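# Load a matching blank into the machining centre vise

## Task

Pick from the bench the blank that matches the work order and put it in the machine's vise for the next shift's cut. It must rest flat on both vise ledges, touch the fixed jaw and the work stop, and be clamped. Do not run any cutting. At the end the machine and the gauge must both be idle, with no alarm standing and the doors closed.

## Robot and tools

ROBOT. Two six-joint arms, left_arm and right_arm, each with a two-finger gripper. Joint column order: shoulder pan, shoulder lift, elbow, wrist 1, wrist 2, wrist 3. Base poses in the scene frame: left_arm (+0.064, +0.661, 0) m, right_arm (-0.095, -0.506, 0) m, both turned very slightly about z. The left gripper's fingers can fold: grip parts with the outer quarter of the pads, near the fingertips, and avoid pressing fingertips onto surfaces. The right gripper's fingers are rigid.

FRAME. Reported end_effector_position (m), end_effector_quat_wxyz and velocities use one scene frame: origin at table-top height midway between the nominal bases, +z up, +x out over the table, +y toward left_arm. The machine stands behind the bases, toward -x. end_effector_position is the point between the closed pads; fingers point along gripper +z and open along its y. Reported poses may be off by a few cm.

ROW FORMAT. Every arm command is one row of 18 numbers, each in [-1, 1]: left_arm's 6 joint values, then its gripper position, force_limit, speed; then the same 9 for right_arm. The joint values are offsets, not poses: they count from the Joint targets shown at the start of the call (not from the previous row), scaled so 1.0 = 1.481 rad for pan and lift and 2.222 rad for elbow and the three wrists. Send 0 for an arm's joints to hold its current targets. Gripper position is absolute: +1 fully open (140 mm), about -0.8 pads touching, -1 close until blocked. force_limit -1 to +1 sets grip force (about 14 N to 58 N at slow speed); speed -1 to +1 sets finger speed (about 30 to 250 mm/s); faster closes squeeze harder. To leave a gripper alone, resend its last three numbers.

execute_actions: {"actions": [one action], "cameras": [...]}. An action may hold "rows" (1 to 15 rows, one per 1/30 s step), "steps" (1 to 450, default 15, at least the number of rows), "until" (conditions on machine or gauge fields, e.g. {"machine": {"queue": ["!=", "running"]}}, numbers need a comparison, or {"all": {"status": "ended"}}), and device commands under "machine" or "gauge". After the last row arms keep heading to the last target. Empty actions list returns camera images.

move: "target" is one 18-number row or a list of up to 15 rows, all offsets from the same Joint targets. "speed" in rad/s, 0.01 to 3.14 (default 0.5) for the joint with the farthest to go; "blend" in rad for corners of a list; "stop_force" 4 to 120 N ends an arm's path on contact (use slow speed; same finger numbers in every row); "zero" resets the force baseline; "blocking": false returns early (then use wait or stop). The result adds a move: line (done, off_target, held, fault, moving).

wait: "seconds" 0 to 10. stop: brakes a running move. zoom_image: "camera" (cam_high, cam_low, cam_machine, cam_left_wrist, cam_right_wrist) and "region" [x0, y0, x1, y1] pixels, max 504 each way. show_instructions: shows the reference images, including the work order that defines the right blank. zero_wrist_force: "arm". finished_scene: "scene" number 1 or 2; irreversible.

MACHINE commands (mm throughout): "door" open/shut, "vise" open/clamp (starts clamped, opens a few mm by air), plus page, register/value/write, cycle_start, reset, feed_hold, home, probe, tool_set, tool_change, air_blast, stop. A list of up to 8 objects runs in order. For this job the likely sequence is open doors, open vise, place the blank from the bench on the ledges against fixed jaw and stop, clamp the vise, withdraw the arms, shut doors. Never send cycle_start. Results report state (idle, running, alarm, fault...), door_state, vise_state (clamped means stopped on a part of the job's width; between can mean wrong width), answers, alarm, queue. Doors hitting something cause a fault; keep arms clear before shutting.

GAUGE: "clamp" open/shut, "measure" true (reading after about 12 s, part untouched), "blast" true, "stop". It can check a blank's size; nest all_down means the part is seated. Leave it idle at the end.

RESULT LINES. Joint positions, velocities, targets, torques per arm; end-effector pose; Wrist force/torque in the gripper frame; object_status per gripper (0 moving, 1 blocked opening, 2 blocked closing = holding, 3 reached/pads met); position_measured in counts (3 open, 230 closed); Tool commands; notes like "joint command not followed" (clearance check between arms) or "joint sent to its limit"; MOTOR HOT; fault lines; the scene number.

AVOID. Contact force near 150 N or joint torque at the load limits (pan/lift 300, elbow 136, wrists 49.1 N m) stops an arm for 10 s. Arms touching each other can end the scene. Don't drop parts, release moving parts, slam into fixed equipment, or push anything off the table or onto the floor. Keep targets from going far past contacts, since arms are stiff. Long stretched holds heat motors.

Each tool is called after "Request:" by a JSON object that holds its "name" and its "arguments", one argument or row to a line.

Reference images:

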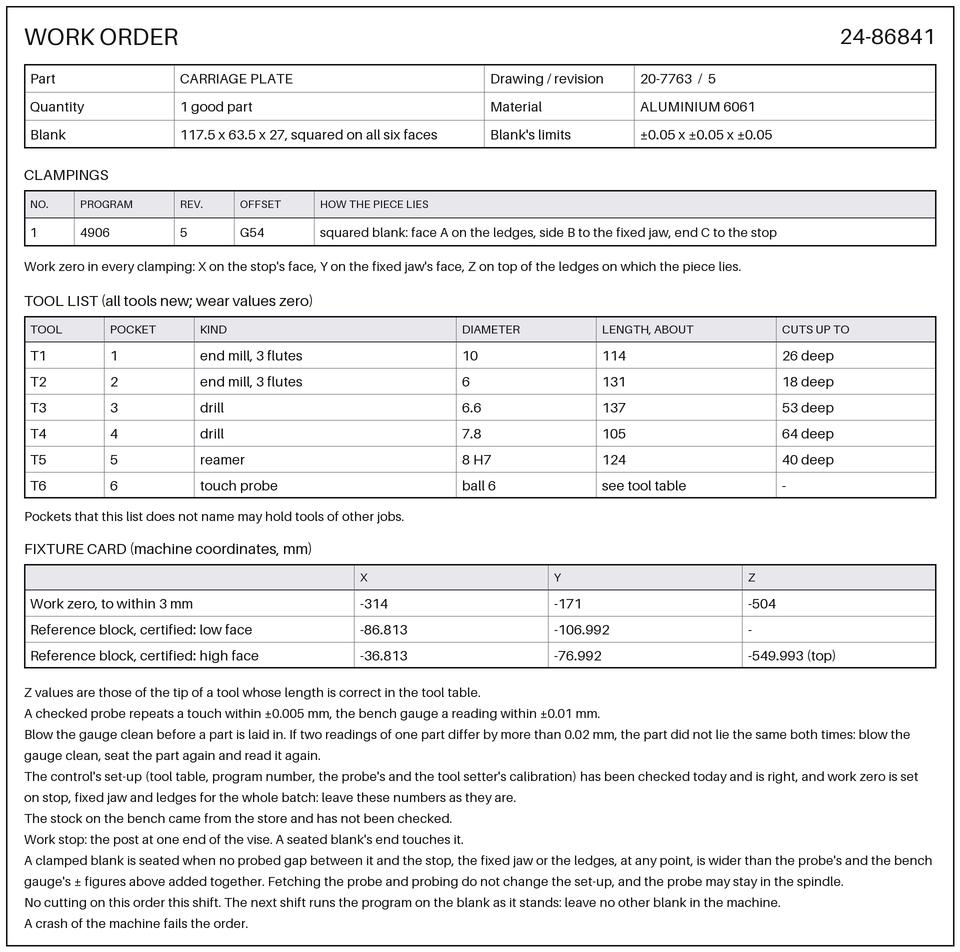

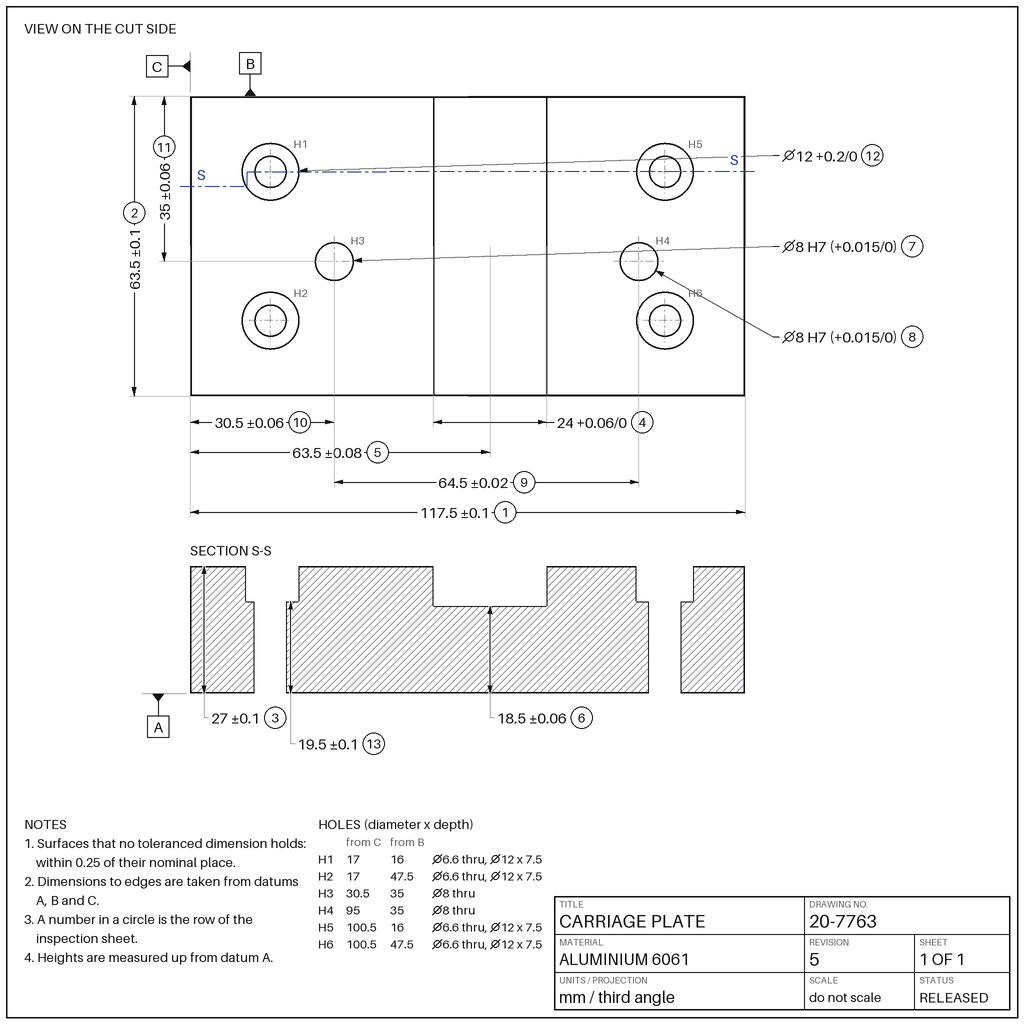

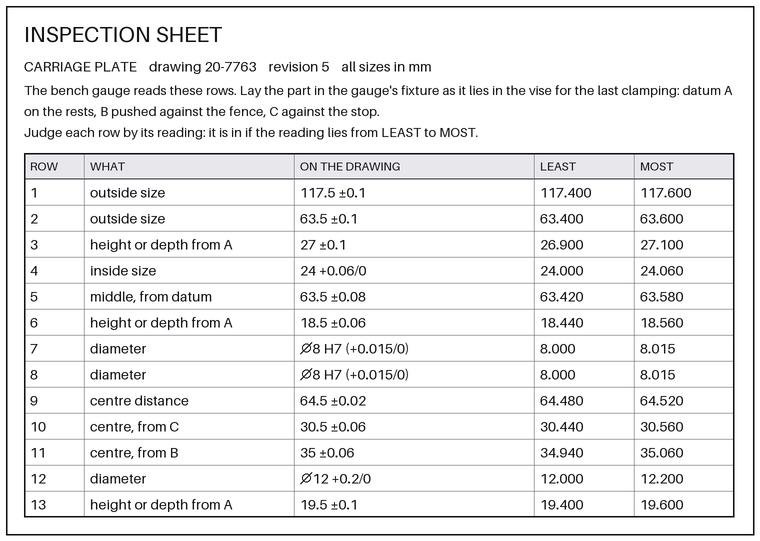

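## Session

Request:
{"name": "execute_actions", "arguments": {
  "actions": [
    {"machine":[{"vise":"open"},{"air_blast":true},{"register":"tool_call","value":6,"write":true},{"tool_change":true,"page":"measuring"}],"gauge":{"blast":true},"steps":3}
  ],
  "cameras": ["all"]
}}

Request:
{"name": "zoom_image", "arguments": {
  "camera": "cam_high",
  "region": [260, 80, 560, 390]
}}

Request:
{"name": "zoom_image", "arguments": {
  "camera": "cam_machine",
  "region": [180, 80, 480, 420]
}}

Scene clock: 0.30 s.
left_arm: end_effector_position=(+0.7736, +0.3665, +0.1532) position_measured=3 object_status=3 end_effector_quat_wxyz=(-0.058, +0.940, +0.046, +0.334) | right_arm: end_effector_position=(+0.8129, +0.1337, +0.3926) position_measured=3 object_status=3 end_effector_quat_wxyz=(-0.126, +0.943, +0.218, +0.218)
Joint positions: left_arm=[-0.873 -1.453 2.264 -2.731 -0.962 2.26] | right_arm=[0.453 -1.13 1.308 -2.232 -1.404 -3.151]
Joint torques (N m): left_arm=[-3.14 -49.27 -36.06 -6.14 1.6 0.29] | right_arm=[-1.53 -83.18 -47.03 -5.18 -0.13 0.04]
Wrist force (N): left_arm=[0.8 -0.1 -0.2] | right_arm=[-0.3 0.2 0.2]
Wrist torque (N m): left_arm=[-0.02 -0.18 0.01] | right_arm=[0.04 0.06 0.00]
Wrist force, peak (N): left_arm=[0.8 -0.1 -0.2] | right_arm=[-0.2 0.4 0.2]
Joint targets: left_arm=[-0.873 -1.453 2.264 -2.731 -0.962 2.260] | right_arm=[0.453 -1.130 1.308 -2.232 -1.404 -3.151]
Tool commands: left_gripper/position=+1.0 left_gripper/force_limit=+1.0 left_gripper/speed=+1.0 right_gripper/position=+1.0 right_gripper/force_limit=+1.0 right_gripper/speed=+1.0
machine.work_offsets: g54_x=-312.752 g54_y=-171.251 g54_z=-502.798 g55_x=+0.000 g55_y=+0.000 g55_z=+0.000 g56_x=+0.000 g56_y=+0.000 g56_z=+0.000
machine: state=idle door_state=shut vise_state=between cycle_status=done cycles_done=0 table_x_mm=0 spindle_rpm=0 page=work_offsets entry=no_entry entries=0 queue=running queue_left=3
gauge: nest=all_up blocks=free clamp_state=open state=busy message=taken readings=0
camera_calibration:
cam_left_wrist: T_world_to_cam=[[0.109167, -0.990546, -0.0830773, 0.298186], [-0.947355, -0.0783695, -0.310447, 0.802375], [0.301001, 0.112594, -0.946954, 0.0564289], [0, 0, 0, 1]] pos_world=[0.710597, 0.351895, 0.327303]
cam_right_wrist: T_world_to_cam=[[0.483827, -0.862043, -0.150977, -0.209574], [-0.874218, -0.468043, -0.129141, 0.821299], [0.0406616, 0.194469, -0.980066, 0.50508], [0, 0, 0, 1]] pos_world=[0.798855, 0.10552, 0.569434]

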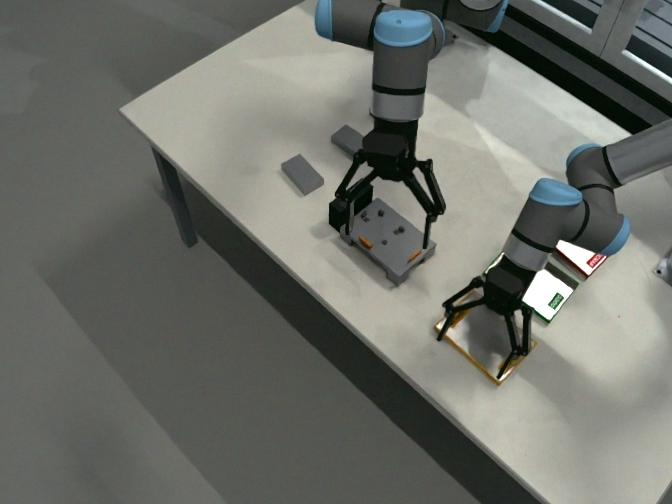

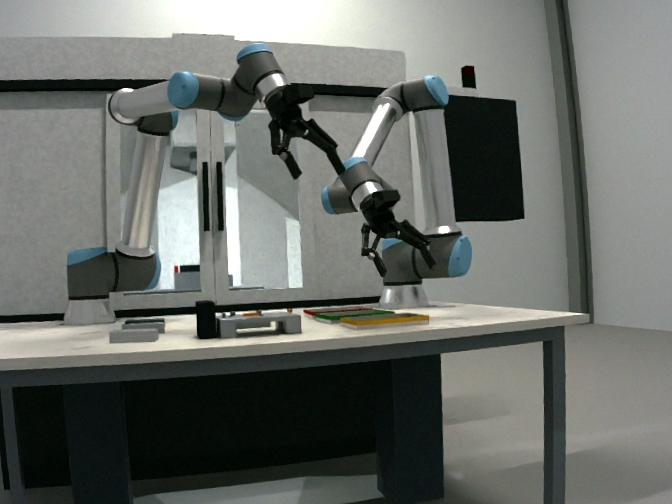

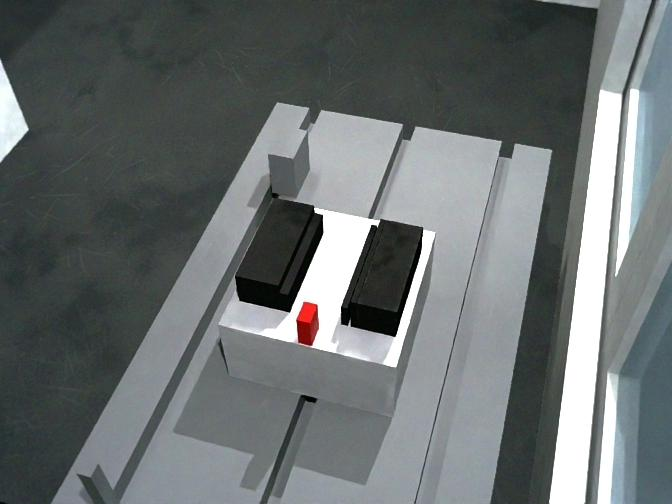

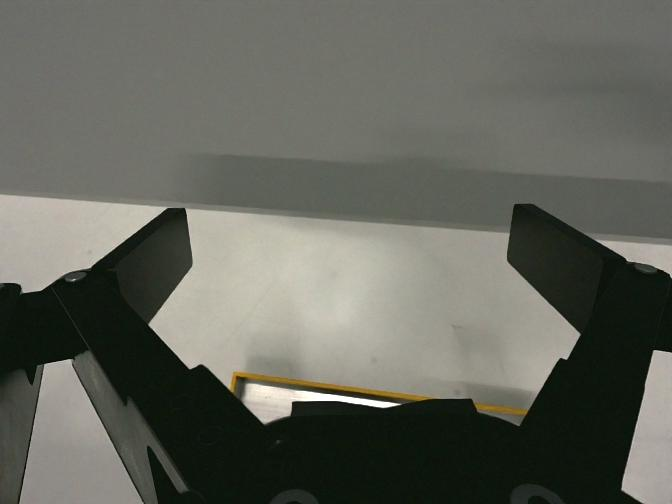

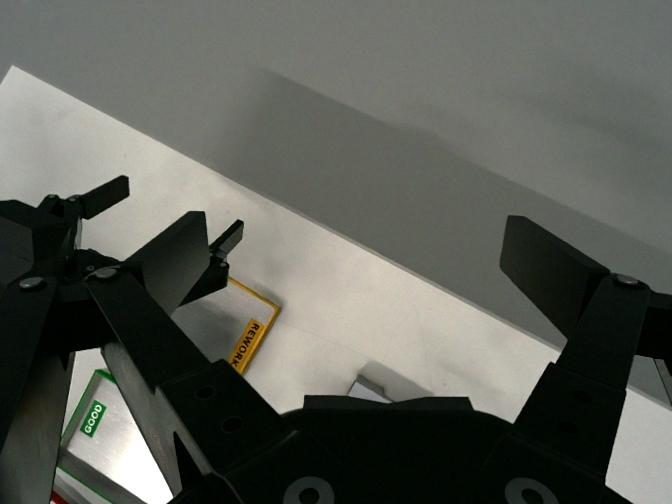

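Scaled by 1.626 from the camera's 672x504 image, which has a finer 960x720 frame.

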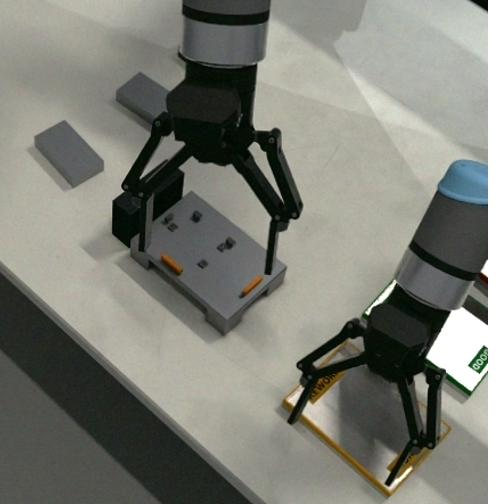

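Scaled by 1.482 from the camera's 672x504 image, which has a finer 960x720 frame.

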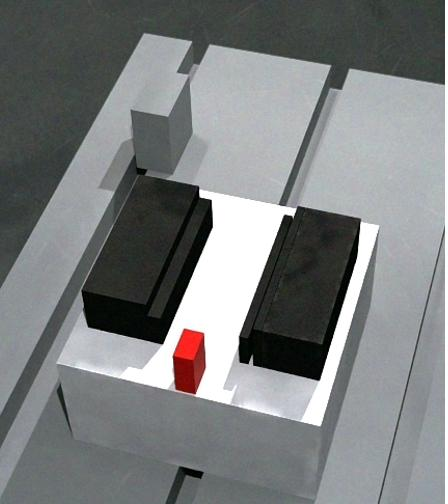

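Request:
{"name": "move", "arguments": {
  "target": [0.4727, 0, 0, 0, 0, 0, 1, 1, 1, -0.2120, -0.4794, 0.3033, 0.2336, -0.0752, -0.6616, 1, 1, 1],
  "speed": 0.8,
  "cameras": ["cam_right_wrist","cam_high"]
}}

Request:
{"name": "zoom_image", "arguments": {
  "camera": "cam_right_wrist",
  "region": [180, 60, 380, 240]
}}

Request:
{"name": "zoom_image", "arguments": {
  "camera": "cam_right_wrist",
  "region": [360, 60, 600, 240]
}}

Request:
{"name": "zoom_image", "arguments": {
  "camera": "cam_high",
  "region": [270, 80, 460, 290]
}}

Scene clock: 16.40 s.
left_arm: end_effector_position=(+0.7968, +0.8927, +0.1532) position_measured=3 object_status=3 end_effector_quat_wxyz=(-0.168, +0.867, +0.365, +0.294) | right_arm: end_effector_position=(+0.4103, -0.2853, +0.3505) position_measured=3 object_status=3 end_effector_quat_wxyz=(+0.000, +0.707, +0.707, +0.000)
Joint positions: left_arm=[-0.173 -1.453 2.264 -2.731 -0.962 2.26] | right_arm=[0.139 -1.84 1.981 -1.713 -1.571 -4.621]
Joint torques (N m): left_arm=[7.25 -48.8 -36.53 -5.82 1.19 0.03] | right_arm=[-21.05 -32.73 -37.49 -2.26 -3.65 -1.96]
Wrist force (N): left_arm=[0.1 -0.3 0.2] | right_arm=[0.3 -1.0 1.0]
Wrist torque (N m): left_arm=[-0.07 -0.03 0.00] | right_arm=[-0.26 -0.31 0.03]
Wrist force, peak (N): left_arm=[1.4 -2.0 0.7] | right_arm=[-1.0 -2.8 1.3]
Joint targets: left_arm=[-0.173 -1.453 2.264 -2.731 -0.962 2.260] | right_arm=[0.139 -1.841 1.982 -1.713 -1.571 -4.621]
machine.measuring: probe_x=+0.000 probe_y=+0.000 probe_z=+0.000 probe_move_x=+0.000 probe_move_y=+0.000 probe_move_z=+0.000 probe_radius=+2.990 probe_off_x=+0.000 probe_off_y=+0.000 setter_z=-520.000 probe_touched=+0 probe_found_x=+0.000 probe_found_y=+0.000 probe_found_z=+0.000 set_length=+0.000 set_diameter=+0.000
machine: state=idle door_state=shut vise_state=open cycle_status=done cycles_done=0 table_x_mm=0 spindle_rpm=0 page=measuring entries=3 queue=done queue_left=0
gauge: nest=all_up blocks=free clamp_state=open message=taken readings=0
move: done
camera_calibration:
cam_right_wrist: T_world_to_cam=[[0.999792, 0.0127195, -0.0159368, -0.391803], [0.0175474, -0.934798, 0.354746, -0.400855], [-0.0103855, -0.354952, -0.934827, 0.409968], [0, 0, 0, 1]] pos_world=[0.403013, -0.224216, 0.519207]
Images, in order (width x height): cam_high 672x504, cam_right_wrist 672x504.

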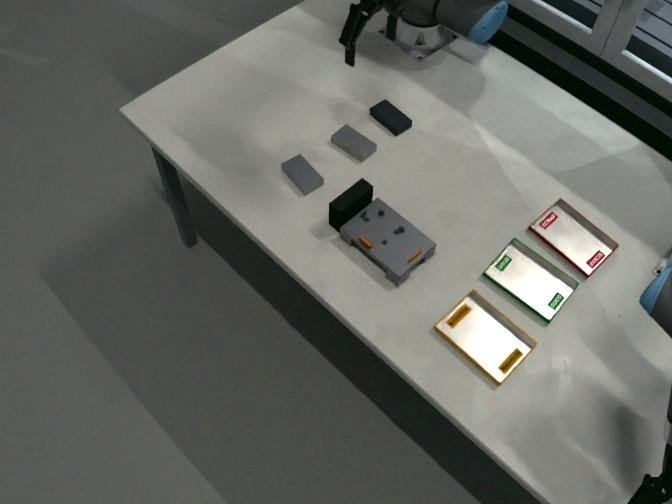

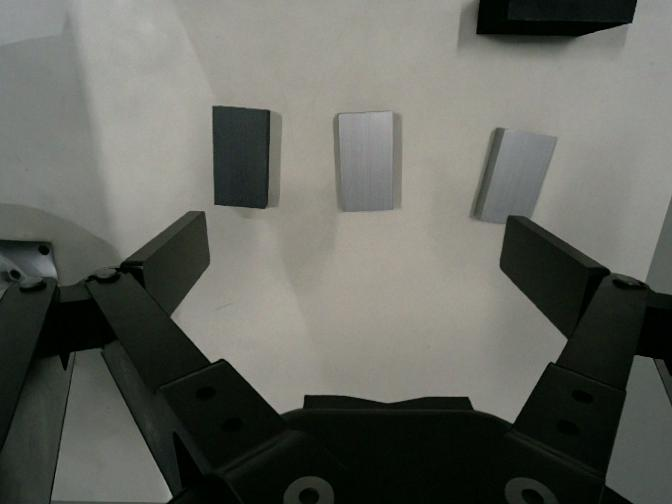

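Scaled by 2.520 from the camera's 672x504 image, which has a finer 960x720 frame.

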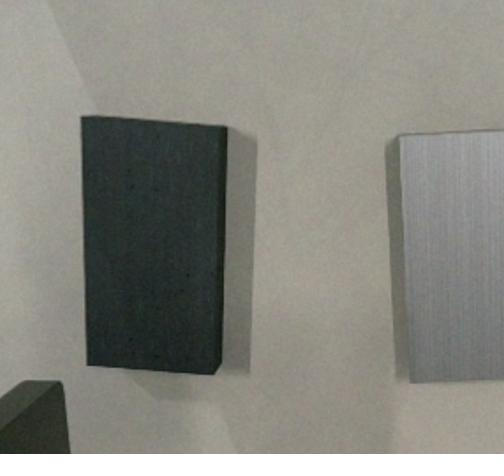

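Scaled by 2.100 from the camera's 672x504 image, which has a finer 960x720 frame.

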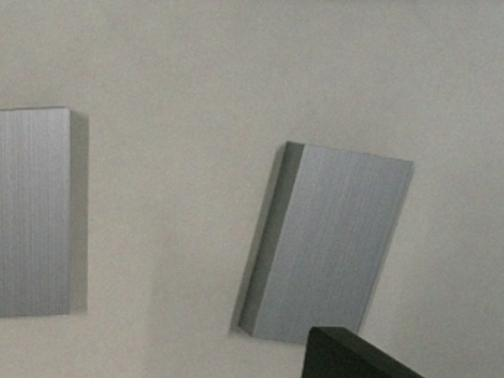

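Scaled by 2.400 from the camera's 672x504 image, which has a finer 960x720 frame.

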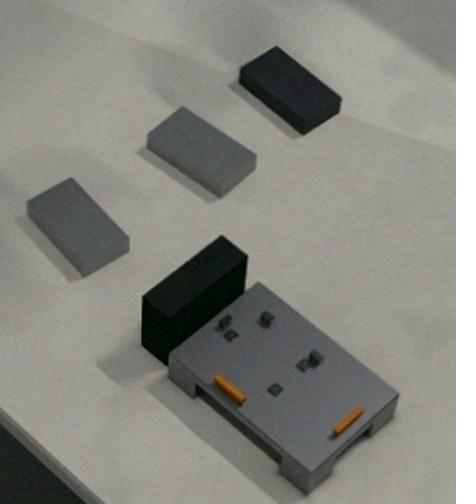

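Request:
{"name": "move", "arguments": {
  "target": [0, 0, 0, 0, 0, 0, 1, 1, 1, -0.0193, 0.1336, 0.1162, -0.2047, 0, -0.0428, 0.3, 0, 0],
  "speed": 0.6,
  "cameras": ["cam_right_wrist"]
}}

Request:
{"name": "zoom_image", "arguments": {
  "camera": "cam_right_wrist",
  "region": [220, 70, 480, 290]
}}

Scene clock: 82.03 s.
left_arm: end_effector_position=(+0.7967, +0.8929, +0.1532) position_measured=3 object_status=3 end_effector_quat_wxyz=(-0.168, +0.867, +0.365, +0.294) | right_arm: end_effector_position=(+0.4419, -0.2983, +0.1300) position_measured=91 object_status=3 end_effector_quat_wxyz=(+0.000, +0.683, +0.730, +0.000)
Joint positions: left_arm=[-0.173 -1.453 2.264 -2.731 -0.962 2.26] | right_arm=[0.111 -1.643 2.24 -2.167 -1.571 -4.716]
Joint torques (N m): left_arm=[5.06 -54.05 -35.69 -5.82 1.17 0.17] | right_arm=[-19.39 -20.28 -30.82 -5.88 -2.94 -1.8]
Wrist force (N): left_arm=[0.6 -0.1 0.2] | right_arm=[0.4 -0.8 0.8]
Wrist torque (N m): left_arm=[-0.03 -0.13 0.00] | right_arm=[-0.20 -0.26 0.01]
Wrist force, peak (N): left_arm=[0.9 -0.9 0.4] | right_arm=[0.3 -0.5 3.0]
Joint targets: left_arm=[-0.173 -1.453 2.264 -2.731 -0.962 2.260] | right_arm=[0.111 -1.643 2.240 -2.167 -1.571 -4.716]
machine.measuring: probe_x=+0.000 probe_y=+0.000 probe_z=+0.000 probe_move_x=+0.000 probe_move_y=+0.000 probe_move_z=+0.000 probe_radius=+2.990 probe_off_x=+0.000 probe_off_y=+0.000 setter_z=-520.000 probe_touched=+0 probe_found_x=+0.000 probe_found_y=+0.000 probe_found_z=+0.000 set_length=+0.000 set_diameter=+0.000
machine: state=idle door_state=shut vise_state=open cycle_status=done cycles_done=0 table_x_mm=0 spindle_rpm=0 page=measuring entries=3 queue=done queue_left=0
gauge: nest=all_up blocks=free clamp_state=open message=taken readings=0
move: done
camera_calibration:
cam_right_wrist: T_world_to_cam=[[0.996693, 0.0794064, -0.0172426, -0.405418], [0.0803486, -0.931469, 0.354838, -0.362121], [0.0121155, -0.35505, -0.934769, 0.189564], [0, 0, 0, 1]] pos_world=[0.430877, -0.237806, 0.298703]
Images, in order (width x height): cam_right_wrist 672x504.

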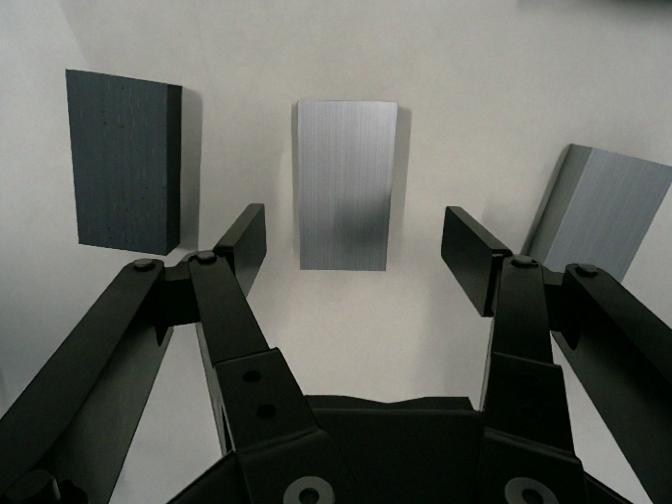

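Scaled by 1.938 from the camera's 672x504 image, which has a finer 960x720 frame.

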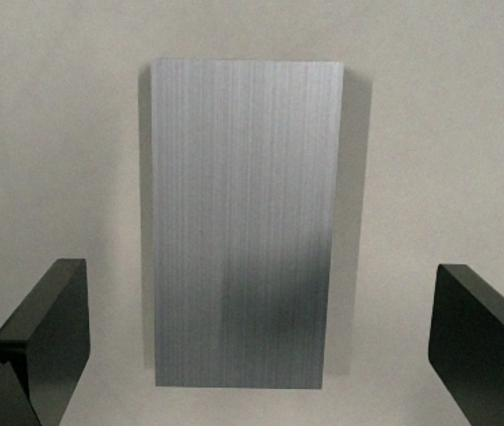

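Request:
{"name": "move", "arguments": {
  "target": [
    [0, 0, 0, 0, 0, 0, 1, 1, 1, 0, 0.0749, 0.0343, -0.0847, 0, 0, 0.15, -0.1, -1],
    [0, 0, 0, 0, 0, 0, 1, 1, 1, 0, 0.0749, 0.0343, -0.0847, 0, 0, -1, -0.1, -1]
  ],
  "speed": 0.15,
  "cameras": ["cam_right_wrist"]
}}

Scene clock: 104.67 s.
left_arm: end_effector_position=(+0.7967, +0.8929, +0.1532) position_measured=3 object_status=3 end_effector_quat_wxyz=(-0.168, +0.867, +0.365, +0.294) | right_arm: end_effector_position=(+0.4422, -0.2983, +0.0488) position_measured=135 object_status=0 end_effector_quat_wxyz=(+0.000, +0.683, +0.730, +0.000)
Joint positions: left_arm=[-0.173 -1.453 2.264 -2.731 -0.962 2.26] | right_arm=[0.111 -1.532 2.316 -2.356 -1.571 -4.716]
Joint torques (N m): left_arm=[6.38 -55.45 -35.33 -5.55 0.86 0.42] | right_arm=[-21.74 -22.38 -28.5 -5.76 -2.47 -1.41]
Wrist force (N): left_arm=[0.3 -0.1 0.1] | right_arm=[-0.8 -7.4 -21.0]
Wrist torque (N m): left_arm=[-0.05 -0.07 0.00] | right_arm=[0.45 -0.20 0.03]
Wrist force, peak (N): left_arm=[0.8 0.1 0.9] | right_arm=[-0.8 -7.4 -21.0]
Joint targets: left_arm=[-0.173 -1.453 2.264 -2.731 -0.962 2.260] | right_arm=[0.111 -1.532 2.316 -2.356 -1.571 -4.716]
machine.measuring: probe_x=+0.000 probe_y=+0.000 probe_z=+0.000 probe_move_x=+0.000 probe_move_y=+0.000 probe_move_z=+0.000 probe_radius=+2.990 probe_off_x=+0.000 probe_off_y=+0.000 setter_z=-520.000 probe_touched=+0 probe_found_x=+0.000 probe_found_y=+0.000 probe_found_z=+0.000 set_length=+0.000 set_diameter=+0.000
machine: state=idle door_state=shut vise_state=open cycle_status=done cycles_done=0 table_x_mm=0 spindle_rpm=0 page=measuring entries=3 queue=done queue_left=0
gauge: nest=all_up blocks=free clamp_state=open message=taken readings=0
move: done
camera_calibration:
cam_right_wrist: T_world_to_cam=[[0.996714, 0.0793576, -0.016255, -0.407056], [0.0799527, -0.93151, 0.354819, -0.333144], [0.0130159, -0.354953, -0.934794, 0.113305], [0, 0, 0, 1]] pos_world=[0.43088, -0.237806, 0.217506]
Images, in order (width x height): cam_right_wrist 672x504.

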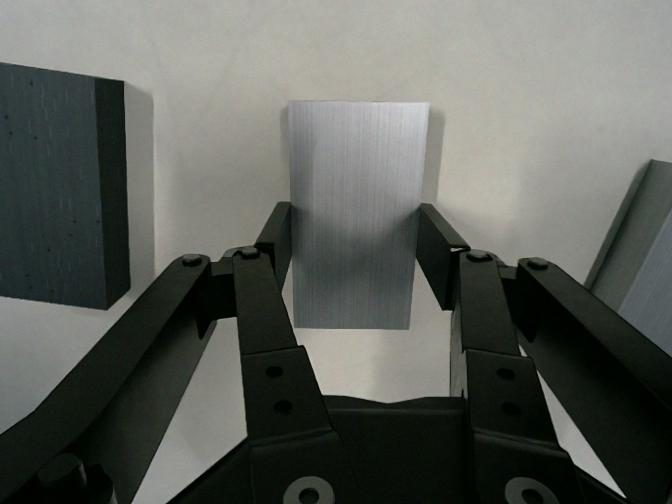

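Request:
{"name": "move", "arguments": {
  "target": [
    [0, 0, 0, 0, 0, 0, 1, 1, 1, 0, -0.1041, -0.0541, 0.1240, 0, 0, -1, -0.1, -1],
    [0, 0, 0, 0, 0, 0, 1, 1, 1, 0.2224, 0.2306, -0.2948, 0.1416, 0, 0.1782, -1, -0.1, -1]
  ],
  "speed": [0.2, 0.4],
  "blend": [0.03, 0],
  "cameras": ["cam_right_wrist","cam_high","cam_low"]
}}

Request:
{"name": "zoom_image", "arguments": {
  "camera": "cam_low",
  "region": [180, 270, 320, 350]
}}

Request:
{"name": "zoom_image", "arguments": {
  "camera": "cam_high",
  "region": [320, 150, 450, 290]
}}

Request:
{"name": "zoom_image", "arguments": {
  "camera": "cam_right_wrist",
  "region": [200, 0, 480, 320]
}}

Scene clock: 159.47 s.
left_arm: end_effector_position=(+0.7967, +0.8929, +0.1532) position_measured=3 object_status=3 end_effector_quat_wxyz=(-0.168, +0.867, +0.365, +0.294) | right_arm: end_effector_position=(+0.6307, -0.0185, +0.1497) position_measured=135 object_status=2 end_effector_quat_wxyz=(+0.000, +0.707, +0.707, +0.000)
Joint positions: left_arm=[-0.173 -1.453 2.264 -2.731 -0.962 2.26] | right_arm=[0.44 -1.19 1.661 -2.041 -1.571 -4.32]
Joint torques (N m): left_arm=[2.21 -57.06 -35.57 -5.05 0.57 0.43] | right_arm=[15.9 -61.95 -50 -2.7 -2.5 1.88]
Wrist force (N): left_arm=[0.6 -0.1 0.2] | right_arm=[0.2 0.0 5.9]
Wrist torque (N m): left_arm=[-0.03 -0.14 -0.01] | right_arm=[0.01 -0.19 -0.21]
Wrist force, peak (N): left_arm=[1.1 -0.5 0.3] | right_arm=[-0.9 -7.7 -21.2]
Joint targets: left_arm=[-0.173 -1.453 2.264 -2.731 -0.962 2.260] | right_arm=[0.440 -1.190 1.661 -2.041 -1.571 -4.320]
machine.measuring: probe_x=+0.000 probe_y=+0.000 probe_z=+0.000 probe_move_x=+0.000 probe_move_y=+0.000 probe_move_z=+0.000 probe_radius=+2.990 probe_off_x=+0.000 probe_off_y=+0.000 setter_z=-520.000 probe_touched=+0 probe_found_x=+0.000 probe_found_y=+0.000 probe_found_z=+0.000 set_length=+0.000 set_diameter=+0.000
machine: state=idle door_state=shut vise_state=open cycle_status=done cycles_done=0 table_x_mm=0 spindle_rpm=0 page=measuring entries=3 queue=done queue_left=0
gauge: nest=all_up blocks=free clamp_state=open message=taken readings=0
move: done
camera_calibration:
cam_right_wrist: T_world_to_cam=[[0.999766, 0.0130704, -0.0172532, -0.618626], [0.0183462, -0.934678, 0.355022, -0.084622], [-0.0114859, -0.355255, -0.934699, 0.320032], [0, 0, 0, 1]] pos_world=[0.62371, 0.0426843, 0.318503]
Images, in order (width x height): cam_high 672x504, cam_low 672x504, cam_right_wrist 672x504.

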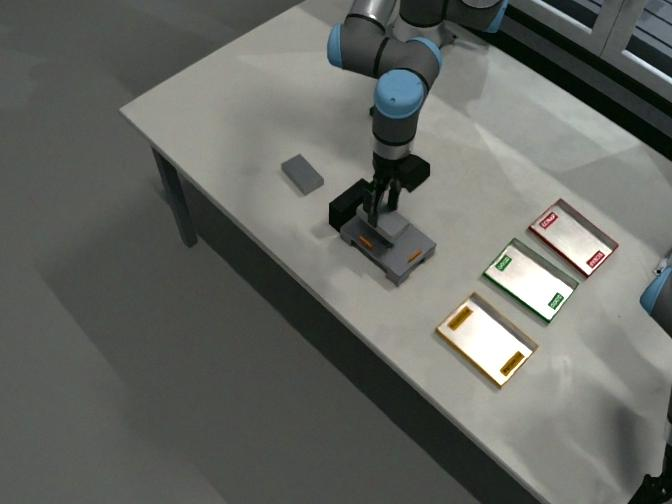

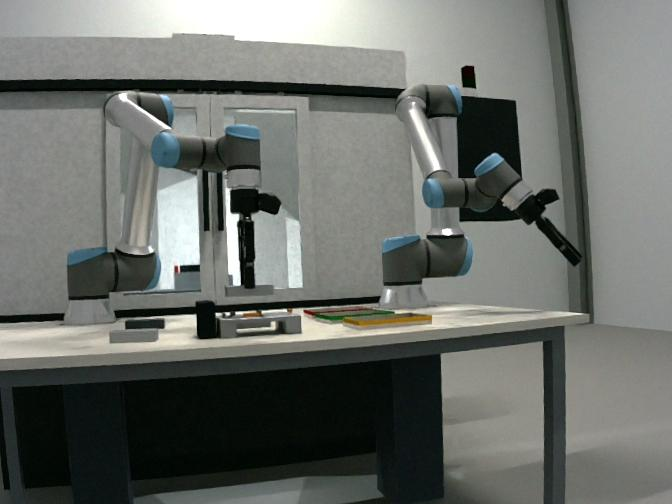

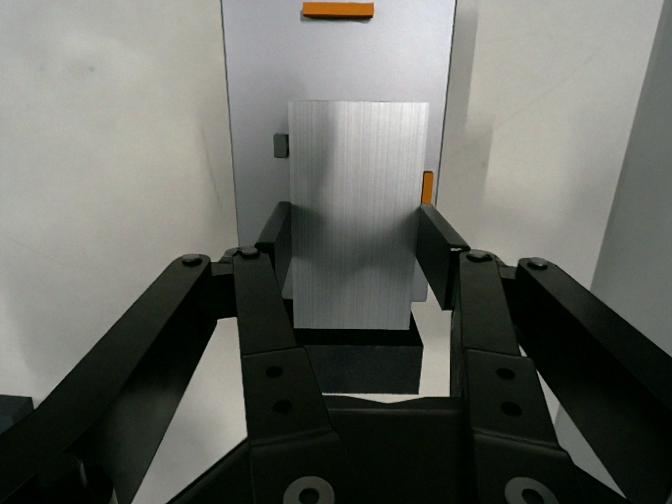

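Scaled by 3.600 from the camera's 672x504 image, which has a finer 960x720 frame.

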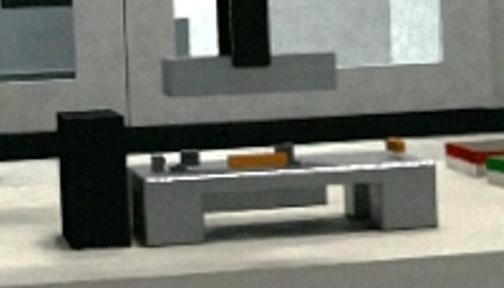

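Scaled by 3.600 from the camera's 672x504 image, which has a finer 960x720 frame.

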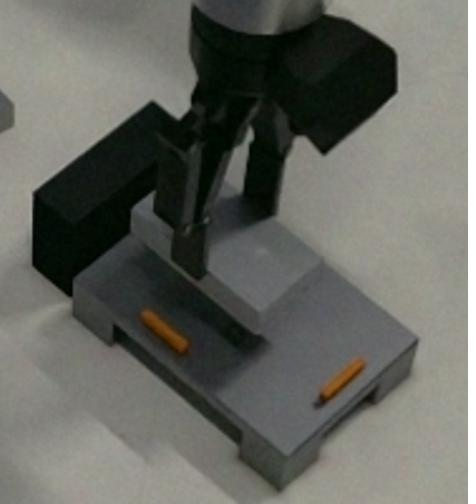

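Scaled by 1.575 from the camera's 672x504 image, which has a finer 960x720 frame.

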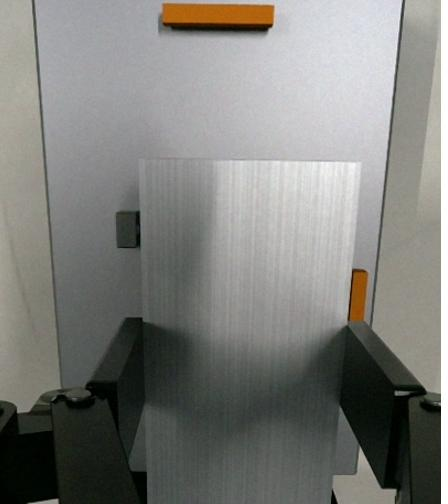

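Request:
{"name": "move", "arguments": {
  "target": [0, 0, 0, 0, 0, 0, 1, 1, 1, 0.0051, 0.0280, 0.0135, -0.0325, 0, 0.0032, -1, -0.1, -1],
  "speed": 0.1,
  "cameras": ["cam_low"]
}}

Request:
{"name": "zoom_image", "arguments": {
  "camera": "cam_low",
  "region": [180, 270, 320, 350]
}}

Request:
{"name": "move", "arguments": {
  "target": [0, 0, 0, 0, 0, 0, 1, 1, 1, 0, 0.0082, 0.0047, -0.0102, 0, 0, -1, -0.1, -1],
  "speed": 0.01,
  "stop_force": 5
}}

Scene clock: 200.00 s.
left_arm: end_effector_position=(+0.7967, +0.8929, +0.1532) position_measured=3 object_status=3 end_effector_quat_wxyz=(-0.168, +0.867, +0.365, +0.294) | right_arm: end_effector_position=(+0.6306, -0.0113, +0.1043) position_measured=135 object_status=2 end_effector_quat_wxyz=(+0.000, +0.707, +0.707, +0.000)
Joint positions: left_arm=[-0.173 -1.453 2.264 -2.731 -0.962 2.26] | right_arm=[0.448 -1.149 1.691 -2.113 -1.571 -4.313]
Joint torques (N m): left_arm=[-0.19 -55.27 -34.88 -4.87 0.37 0.63] | right_arm=[16.81 -59.96 -37.06 -5.78 -1.5 1.98]
Wrist force (N): left_arm=[0.4 -0.1 0.3] | right_arm=[0.2 -0.3 6.2]
Wrist torque (N m): left_arm=[-0.03 -0.09 0.00] | right_arm=[-0.04 -0.24 -0.22]
Wrist force, peak (N): left_arm=[1.1 -0.7 0.2] | right_arm=[0.2 -0.3 7.0]
Joint targets: left_arm=[-0.173 -1.453 2.264 -2.731 -0.962 2.260] | right_arm=[0.448 -1.149 1.691 -2.113 -1.571 -4.313]
machine.measuring: probe_x=+0.000 probe_y=+0.000 probe_z=+0.000 probe_move_x=+0.000 probe_move_y=+0.000 probe_move_z=+0.000 probe_radius=+2.990 probe_off_x=+0.000 probe_off_y=+0.000 setter_z=-520.000 probe_touched=+0 probe_found_x=+0.000 probe_found_y=+0.000 probe_found_z=+0.000 set_length=+0.000 set_diameter=+0.000
machine: state=idle door_state=shut vise_state=open cycle_status=done cycles_done=0 table_x_mm=0 spindle_rpm=0 page=measuring entries=3 queue=done queue_left=0
gauge: nest=all_up blocks=free clamp_state=open message=taken readings=0
move: done
Images, in order (width x height): cam_low 672x504.

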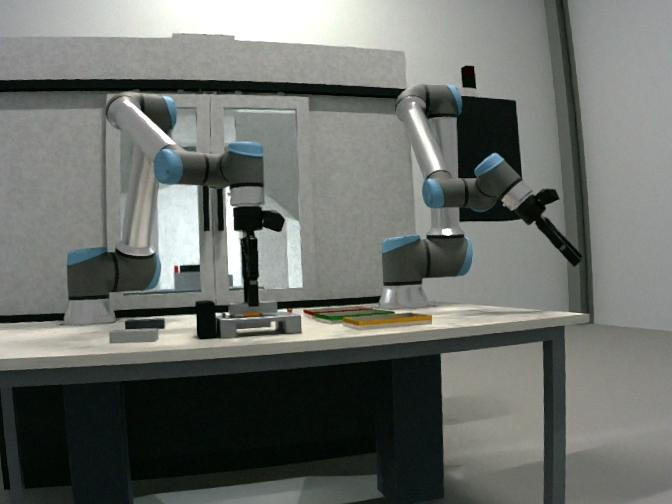

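Scaled by 3.600 from the camera's 672x504 image, which has a finer 960x720 frame.

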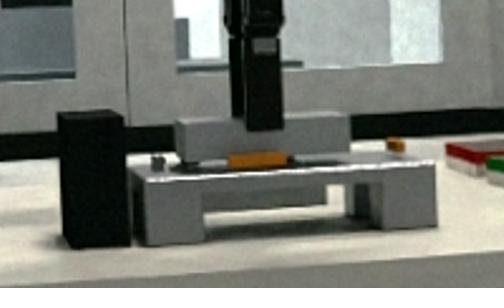

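Scene clock: 201.93 s.
left_arm: end_effector_position=(+0.7967, +0.8929, +0.1532) position_measured=3 object_status=3 end_effector_quat_wxyz=(-0.168, +0.867, +0.365, +0.294) | right_arm: end_effector_position=(+0.6307, -0.0113, +0.0997) position_measured=135 object_status=2 end_effector_quat_wxyz=(+0.000, +0.707, +0.707, +0.000)
Joint positions: left_arm=[-0.173 -1.453 2.264 -2.731 -0.962 2.26] | right_arm=[0.448 -1.145 1.694 -2.12 -1.571 -4.313]
Joint torques (N m): left_arm=[0.68 -57.53 -34.41 -4.75 0.29 0.44] | right_arm=[14.96 -83.2 -44.38 -2.36 -1.85 1.84]
Wrist force (N): left_arm=[0.6 -0.4 0.3] | right_arm=[-3.2 -1.9 -3.7]
Wrist torque (N m): left_arm=[-0.09 -0.15 0.00] | right_arm=[-0.06 -0.13 -0.21]
Wrist force, peak (N): left_arm=[0.8 -0.4 0.5] | right_arm=[-5.8 -7.2 -10.0]
Joint targets: left_arm=[-0.173 -1.453 2.264 -2.731 -0.962 2.260] | right_arm=[0.448 -1.145 1.694 -2.120 -1.571 -4.313]
machine.measuring: probe_x=+0.000 probe_y=+0.000 probe_z=+0.000 probe_move_x=+0.000 probe_move_y=+0.000 probe_move_z=+0.000 probe_radius=+2.990 probe_off_x=+0.000 probe_off_y=+0.000 setter_z=-520.000 probe_touched=+0 probe_found_x=+0.000 probe_found_y=+0.000 probe_found_z=+0.000 set_length=+0.000 set_diameter=+0.000
machine: state=idle door_state=shut vise_state=open cycle_status=done cycles_done=0 table_x_mm=0 spindle_rpm=0 page=measuring entries=3 queue=done queue_left=0
gauge: nest=some_down blocks=free clamp_state=open message=taken readings=0
move: contact (right_arm); right_arm: the wrist 1 is farthest, 0.015 rad from its target

Request:
{"name": "move", "arguments": {
  "target": [
    [0, 0, 0, 0, 0, 0, 1, 1, 1, 0, 0, 0, 0, 0, 0, 0.15, -0.1, -1],
    [0, 0, 0, 0, 0, 0, 1, 1, 1, 0, -0.0319, -0.0224, 0.0437, 0, 0, 0.15, -0.1, -1]
  ],
  "speed": 0.15,
  "cameras": ["cam_right_wrist"]
}}

Request:
{"name": "execute_actions", "arguments": {
  "actions": [
    {"gauge":{"clamp":"shut"},"steps":150,"until":{"gauge":{"clamp_state":"shut"}}}
  ]
}}

Request:
{"name": "execute_actions", "arguments": {
  "actions": [
    {"gauge":{"measure":true},"steps":420,"until":{"gauge":{"readings":[">",0]}}}
  ],
  "cameras": ["cam_right_wrist"]
}}

Scene clock: 214.53 s.
left_arm: end_effector_position=(+0.7967, +0.8929, +0.1532) position_measured=3 object_status=3 end_effector_quat_wxyz=(-0.168, +0.867, +0.365, +0.294) | right_arm: end_effector_position=(+0.6306, -0.0113, +0.1595) position_measured=110 object_status=3 end_effector_quat_wxyz=(+0.000, +0.707, +0.707, +0.000)
Joint positions: left_arm=[-0.173 -1.453 2.264 -2.731 -0.962 2.26] | right_arm=[0.448 -1.192 1.645 -2.023 -1.571 -4.313]
Joint torques (N m): left_arm=[0.85 -55.98 -34.87 -4.78 0.5 0.52] | right_arm=[0.93 -88.43 -46.82 -2.27 -1.76 1.13]
Wrist force (N): left_arm=[0.4 -0.2 0.5] | right_arm=[0.4 0.7 0.9]
Wrist torque (N m): left_arm=[-0.06 -0.09 0.00] | right_arm=[0.17 -0.22 -0.20]
Wrist force, peak (N): left_arm=[1.1 -0.4 0.8] | right_arm=[-3.1 -1.9 -4.0]
Joint targets: left_arm=[-0.173 -1.453 2.264 -2.731 -0.962 2.260] | right_arm=[0.448 -1.192 1.644 -2.023 -1.571 -4.313]
machine.measuring: probe_x=+0.000 probe_y=+0.000 probe_z=+0.000 probe_move_x=+0.000 probe_move_y=+0.000 probe_move_z=+0.000 probe_radius=+2.990 probe_off_x=+0.000 probe_off_y=+0.000 setter_z=-520.000 probe_touched=+0 probe_found_x=+0.000 probe_found_y=+0.000 probe_found_z=+0.000 set_length=+0.000 set_diameter=+0.000
machine: state=idle door_state=shut vise_state=open cycle_status=done cycles_done=0 table_x_mm=0 spindle_rpm=0 page=measuring entries=3 queue=done queue_left=0
gauge: nest=some_down blocks=free clamp_state=open message=taken readings=0
move: done
camera_calibration:
cam_right_wrist: T_world_to_cam=[[0.999772, 0.0134176, -0.0166305, -0.618479], [0.0184466, -0.934771, 0.354771, -0.0813986], [-0.0107855, -0.354997, -0.934805, 0.331205], [0, 0, 0, 1]] pos_world=[0.623412, 0.0497863, 0.328204]
Images, in order (width x height): cam_right_wrist 672x504.

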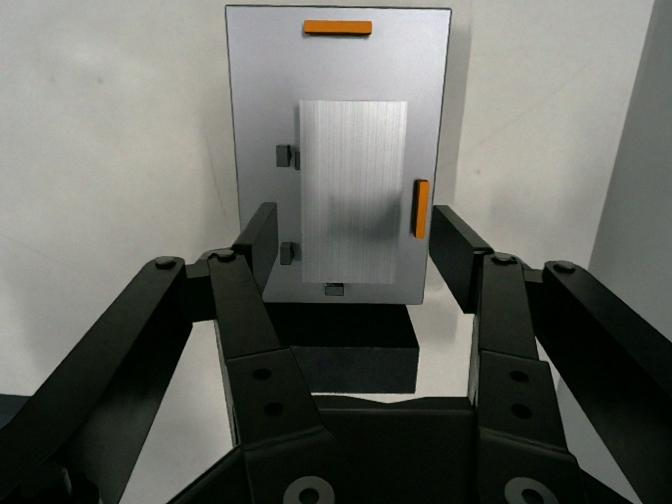

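Scene clock: 217.97 s.
left_arm: end_effector_position=(+0.7967, +0.8929, +0.1532) position_measured=3 object_status=3 end_effector_quat_wxyz=(-0.168, +0.867, +0.365, +0.294) | right_arm: end_effector_position=(+0.6306, -0.0113, +0.1597) position_measured=110 object_status=3 end_effector_quat_wxyz=(+0.000, +0.707, +0.707, +0.000)
Joint positions: left_arm=[-0.173 -1.453 2.264 -2.731 -0.962 2.26] | right_arm=[0.448 -1.192 1.644 -2.023 -1.571 -4.313]
Joint torques (N m): left_arm=[0.21 -57.06 -34.5 -4.75 0.22 0.55] | right_arm=[-1.37 -88.81 -47.84 -2.48 -1.51 0.91]
Wrist force (N): left_arm=[0.3 -0.5 0.1] | right_arm=[0.4 0.2 0.8]
Wrist torque (N m): left_arm=[-0.11 -0.07 0.00] | right_arm=[0.06 -0.22 -0.20]
Wrist force, peak (N): left_arm=[0.5 -1.1 0.7] | right_arm=[0.6 0.8 1.1]
Joint targets: left_arm=[-0.173 -1.453 2.264 -2.731 -0.962 2.260] | right_arm=[0.448 -1.192 1.644 -2.023 -1.571 -4.313]
Tool commands: left_gripper/position=+1.0 left_gripper/force_limit=+1.0 left_gripper/speed=+1.0 right_gripper/position=+0.15 right_gripper/force_limit=-0.1 right_gripper/speed=-1.0
machine.measuring: probe_x=+0.000 probe_y=+0.000 probe_z=+0.000 probe_move_x=+0.000 probe_move_y=+0.000 probe_move_z=+0.000 probe_radius=+2.990 probe_off_x=+0.000 probe_off_y=+0.000 setter_z=-520.000 probe_touched=+0 probe_found_x=+0.000 probe_found_y=+0.000 probe_found_z=+0.000 set_length=+0.000 set_diameter=+0.000
machine: state=idle door_state=shut vise_state=open cycle_status=done cycles_done=0 table_x_mm=0 spindle_rpm=0 page=measuring entries=3 queue=done queue_left=0
gauge: nest=all_down blocks=all clamp_state=shut message=taken readings=0

Scene clock: 230.17 s.
left_arm: end_effector_position=(+0.7967, +0.8929, +0.1532) position_measured=3 object_status=3 end_effector_quat_wxyz=(-0.168, +0.867, +0.365, +0.294) | right_arm: end_effector_position=(+0.6306, -0.0113, +0.1597) position_measured=110 object_status=3 end_effector_quat_wxyz=(+0.000, +0.707, +0.707, +0.000)
Joint positions: left_arm=[-0.173 -1.453 2.264 -2.731 -0.962 2.26] | right_arm=[0.448 -1.192 1.644 -2.023 -1.571 -4.313]
Joint torques (N m): left_arm=[0.15 -55.23 -34.72 -4.82 0.38 0.59] | right_arm=[-8.08 -88.74 -48.86 -2.56 -1.42 -0.18]
Wrist force (N): left_arm=[0.5 -0.2 0.3] | right_arm=[0.4 0.4 0.7]
Wrist torque (N m): left_arm=[-0.07 -0.10 0.00] | right_arm=[0.11 -0.23 -0.20]
Wrist force, peak (N): left_arm=[0.8 -0.3 0.8] | right_arm=[0.5 1.0 1.2]
Joint targets: left_arm=[-0.173 -1.453 2.264 -2.731 -0.962 2.260] | right_arm=[0.448 -1.192 1.644 -2.023 -1.571 -4.313]
Tool commands: left_gripper/position=+1.0 left_gripper/force_limit=+1.0 left_gripper/speed=+1.0 right_gripper/position=+0.15 right_gripper/force_limit=-0.1 right_gripper/speed=-1.0
machine.measuring: probe_x=+0.000 probe_y=+0.000 probe_z=+0.000 probe_move_x=+0.000 probe_move_y=+0.000 probe_move_z=+0.000 probe_radius=+2.990 probe_off_x=+0.000 probe_off_y=+0.000 setter_z=-520.000 probe_touched=+0 probe_found_x=+0.000 probe_found_y=+0.000 probe_found_z=+0.000 set_length=+0.000 set_diameter=+0.000
machine: state=idle door_state=shut vise_state=open cycle_status=done cycles_done=0 table_x_mm=0 spindle_rpm=0 page=measuring entries=3 queue=done queue_left=0
gauge: nest=all_down blocks=all clamp_state=shut message=taken readings=1 no_1=117.480 no_2=63.521 no_3=26.974 no_6=26.969 no_13=26.974
camera_calibration:
cam_right_wrist: T_world_to_cam=[[0.999772, 0.0134182, -0.0166305, -0.618476], [0.0184468, -0.934784, 0.354738, -0.0814581], [-0.010786, -0.354964, -0.934818, 0.331395], [0, 0, 0, 1]] pos_world=[0.623412, 0.0497864, 0.328404]
Images, in order (width x height): cam_right_wrist 672x504.

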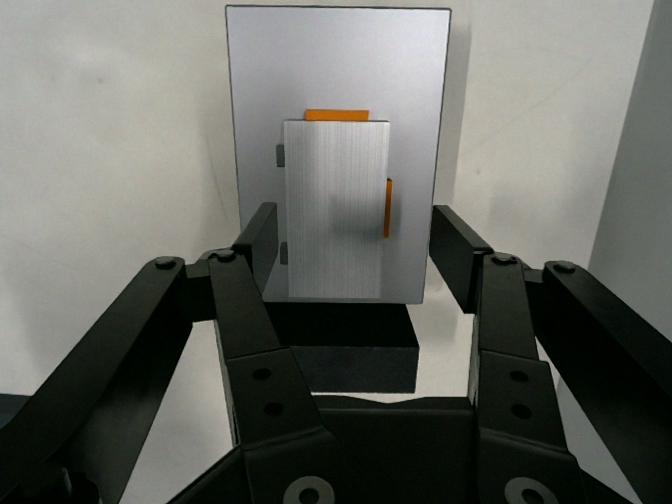

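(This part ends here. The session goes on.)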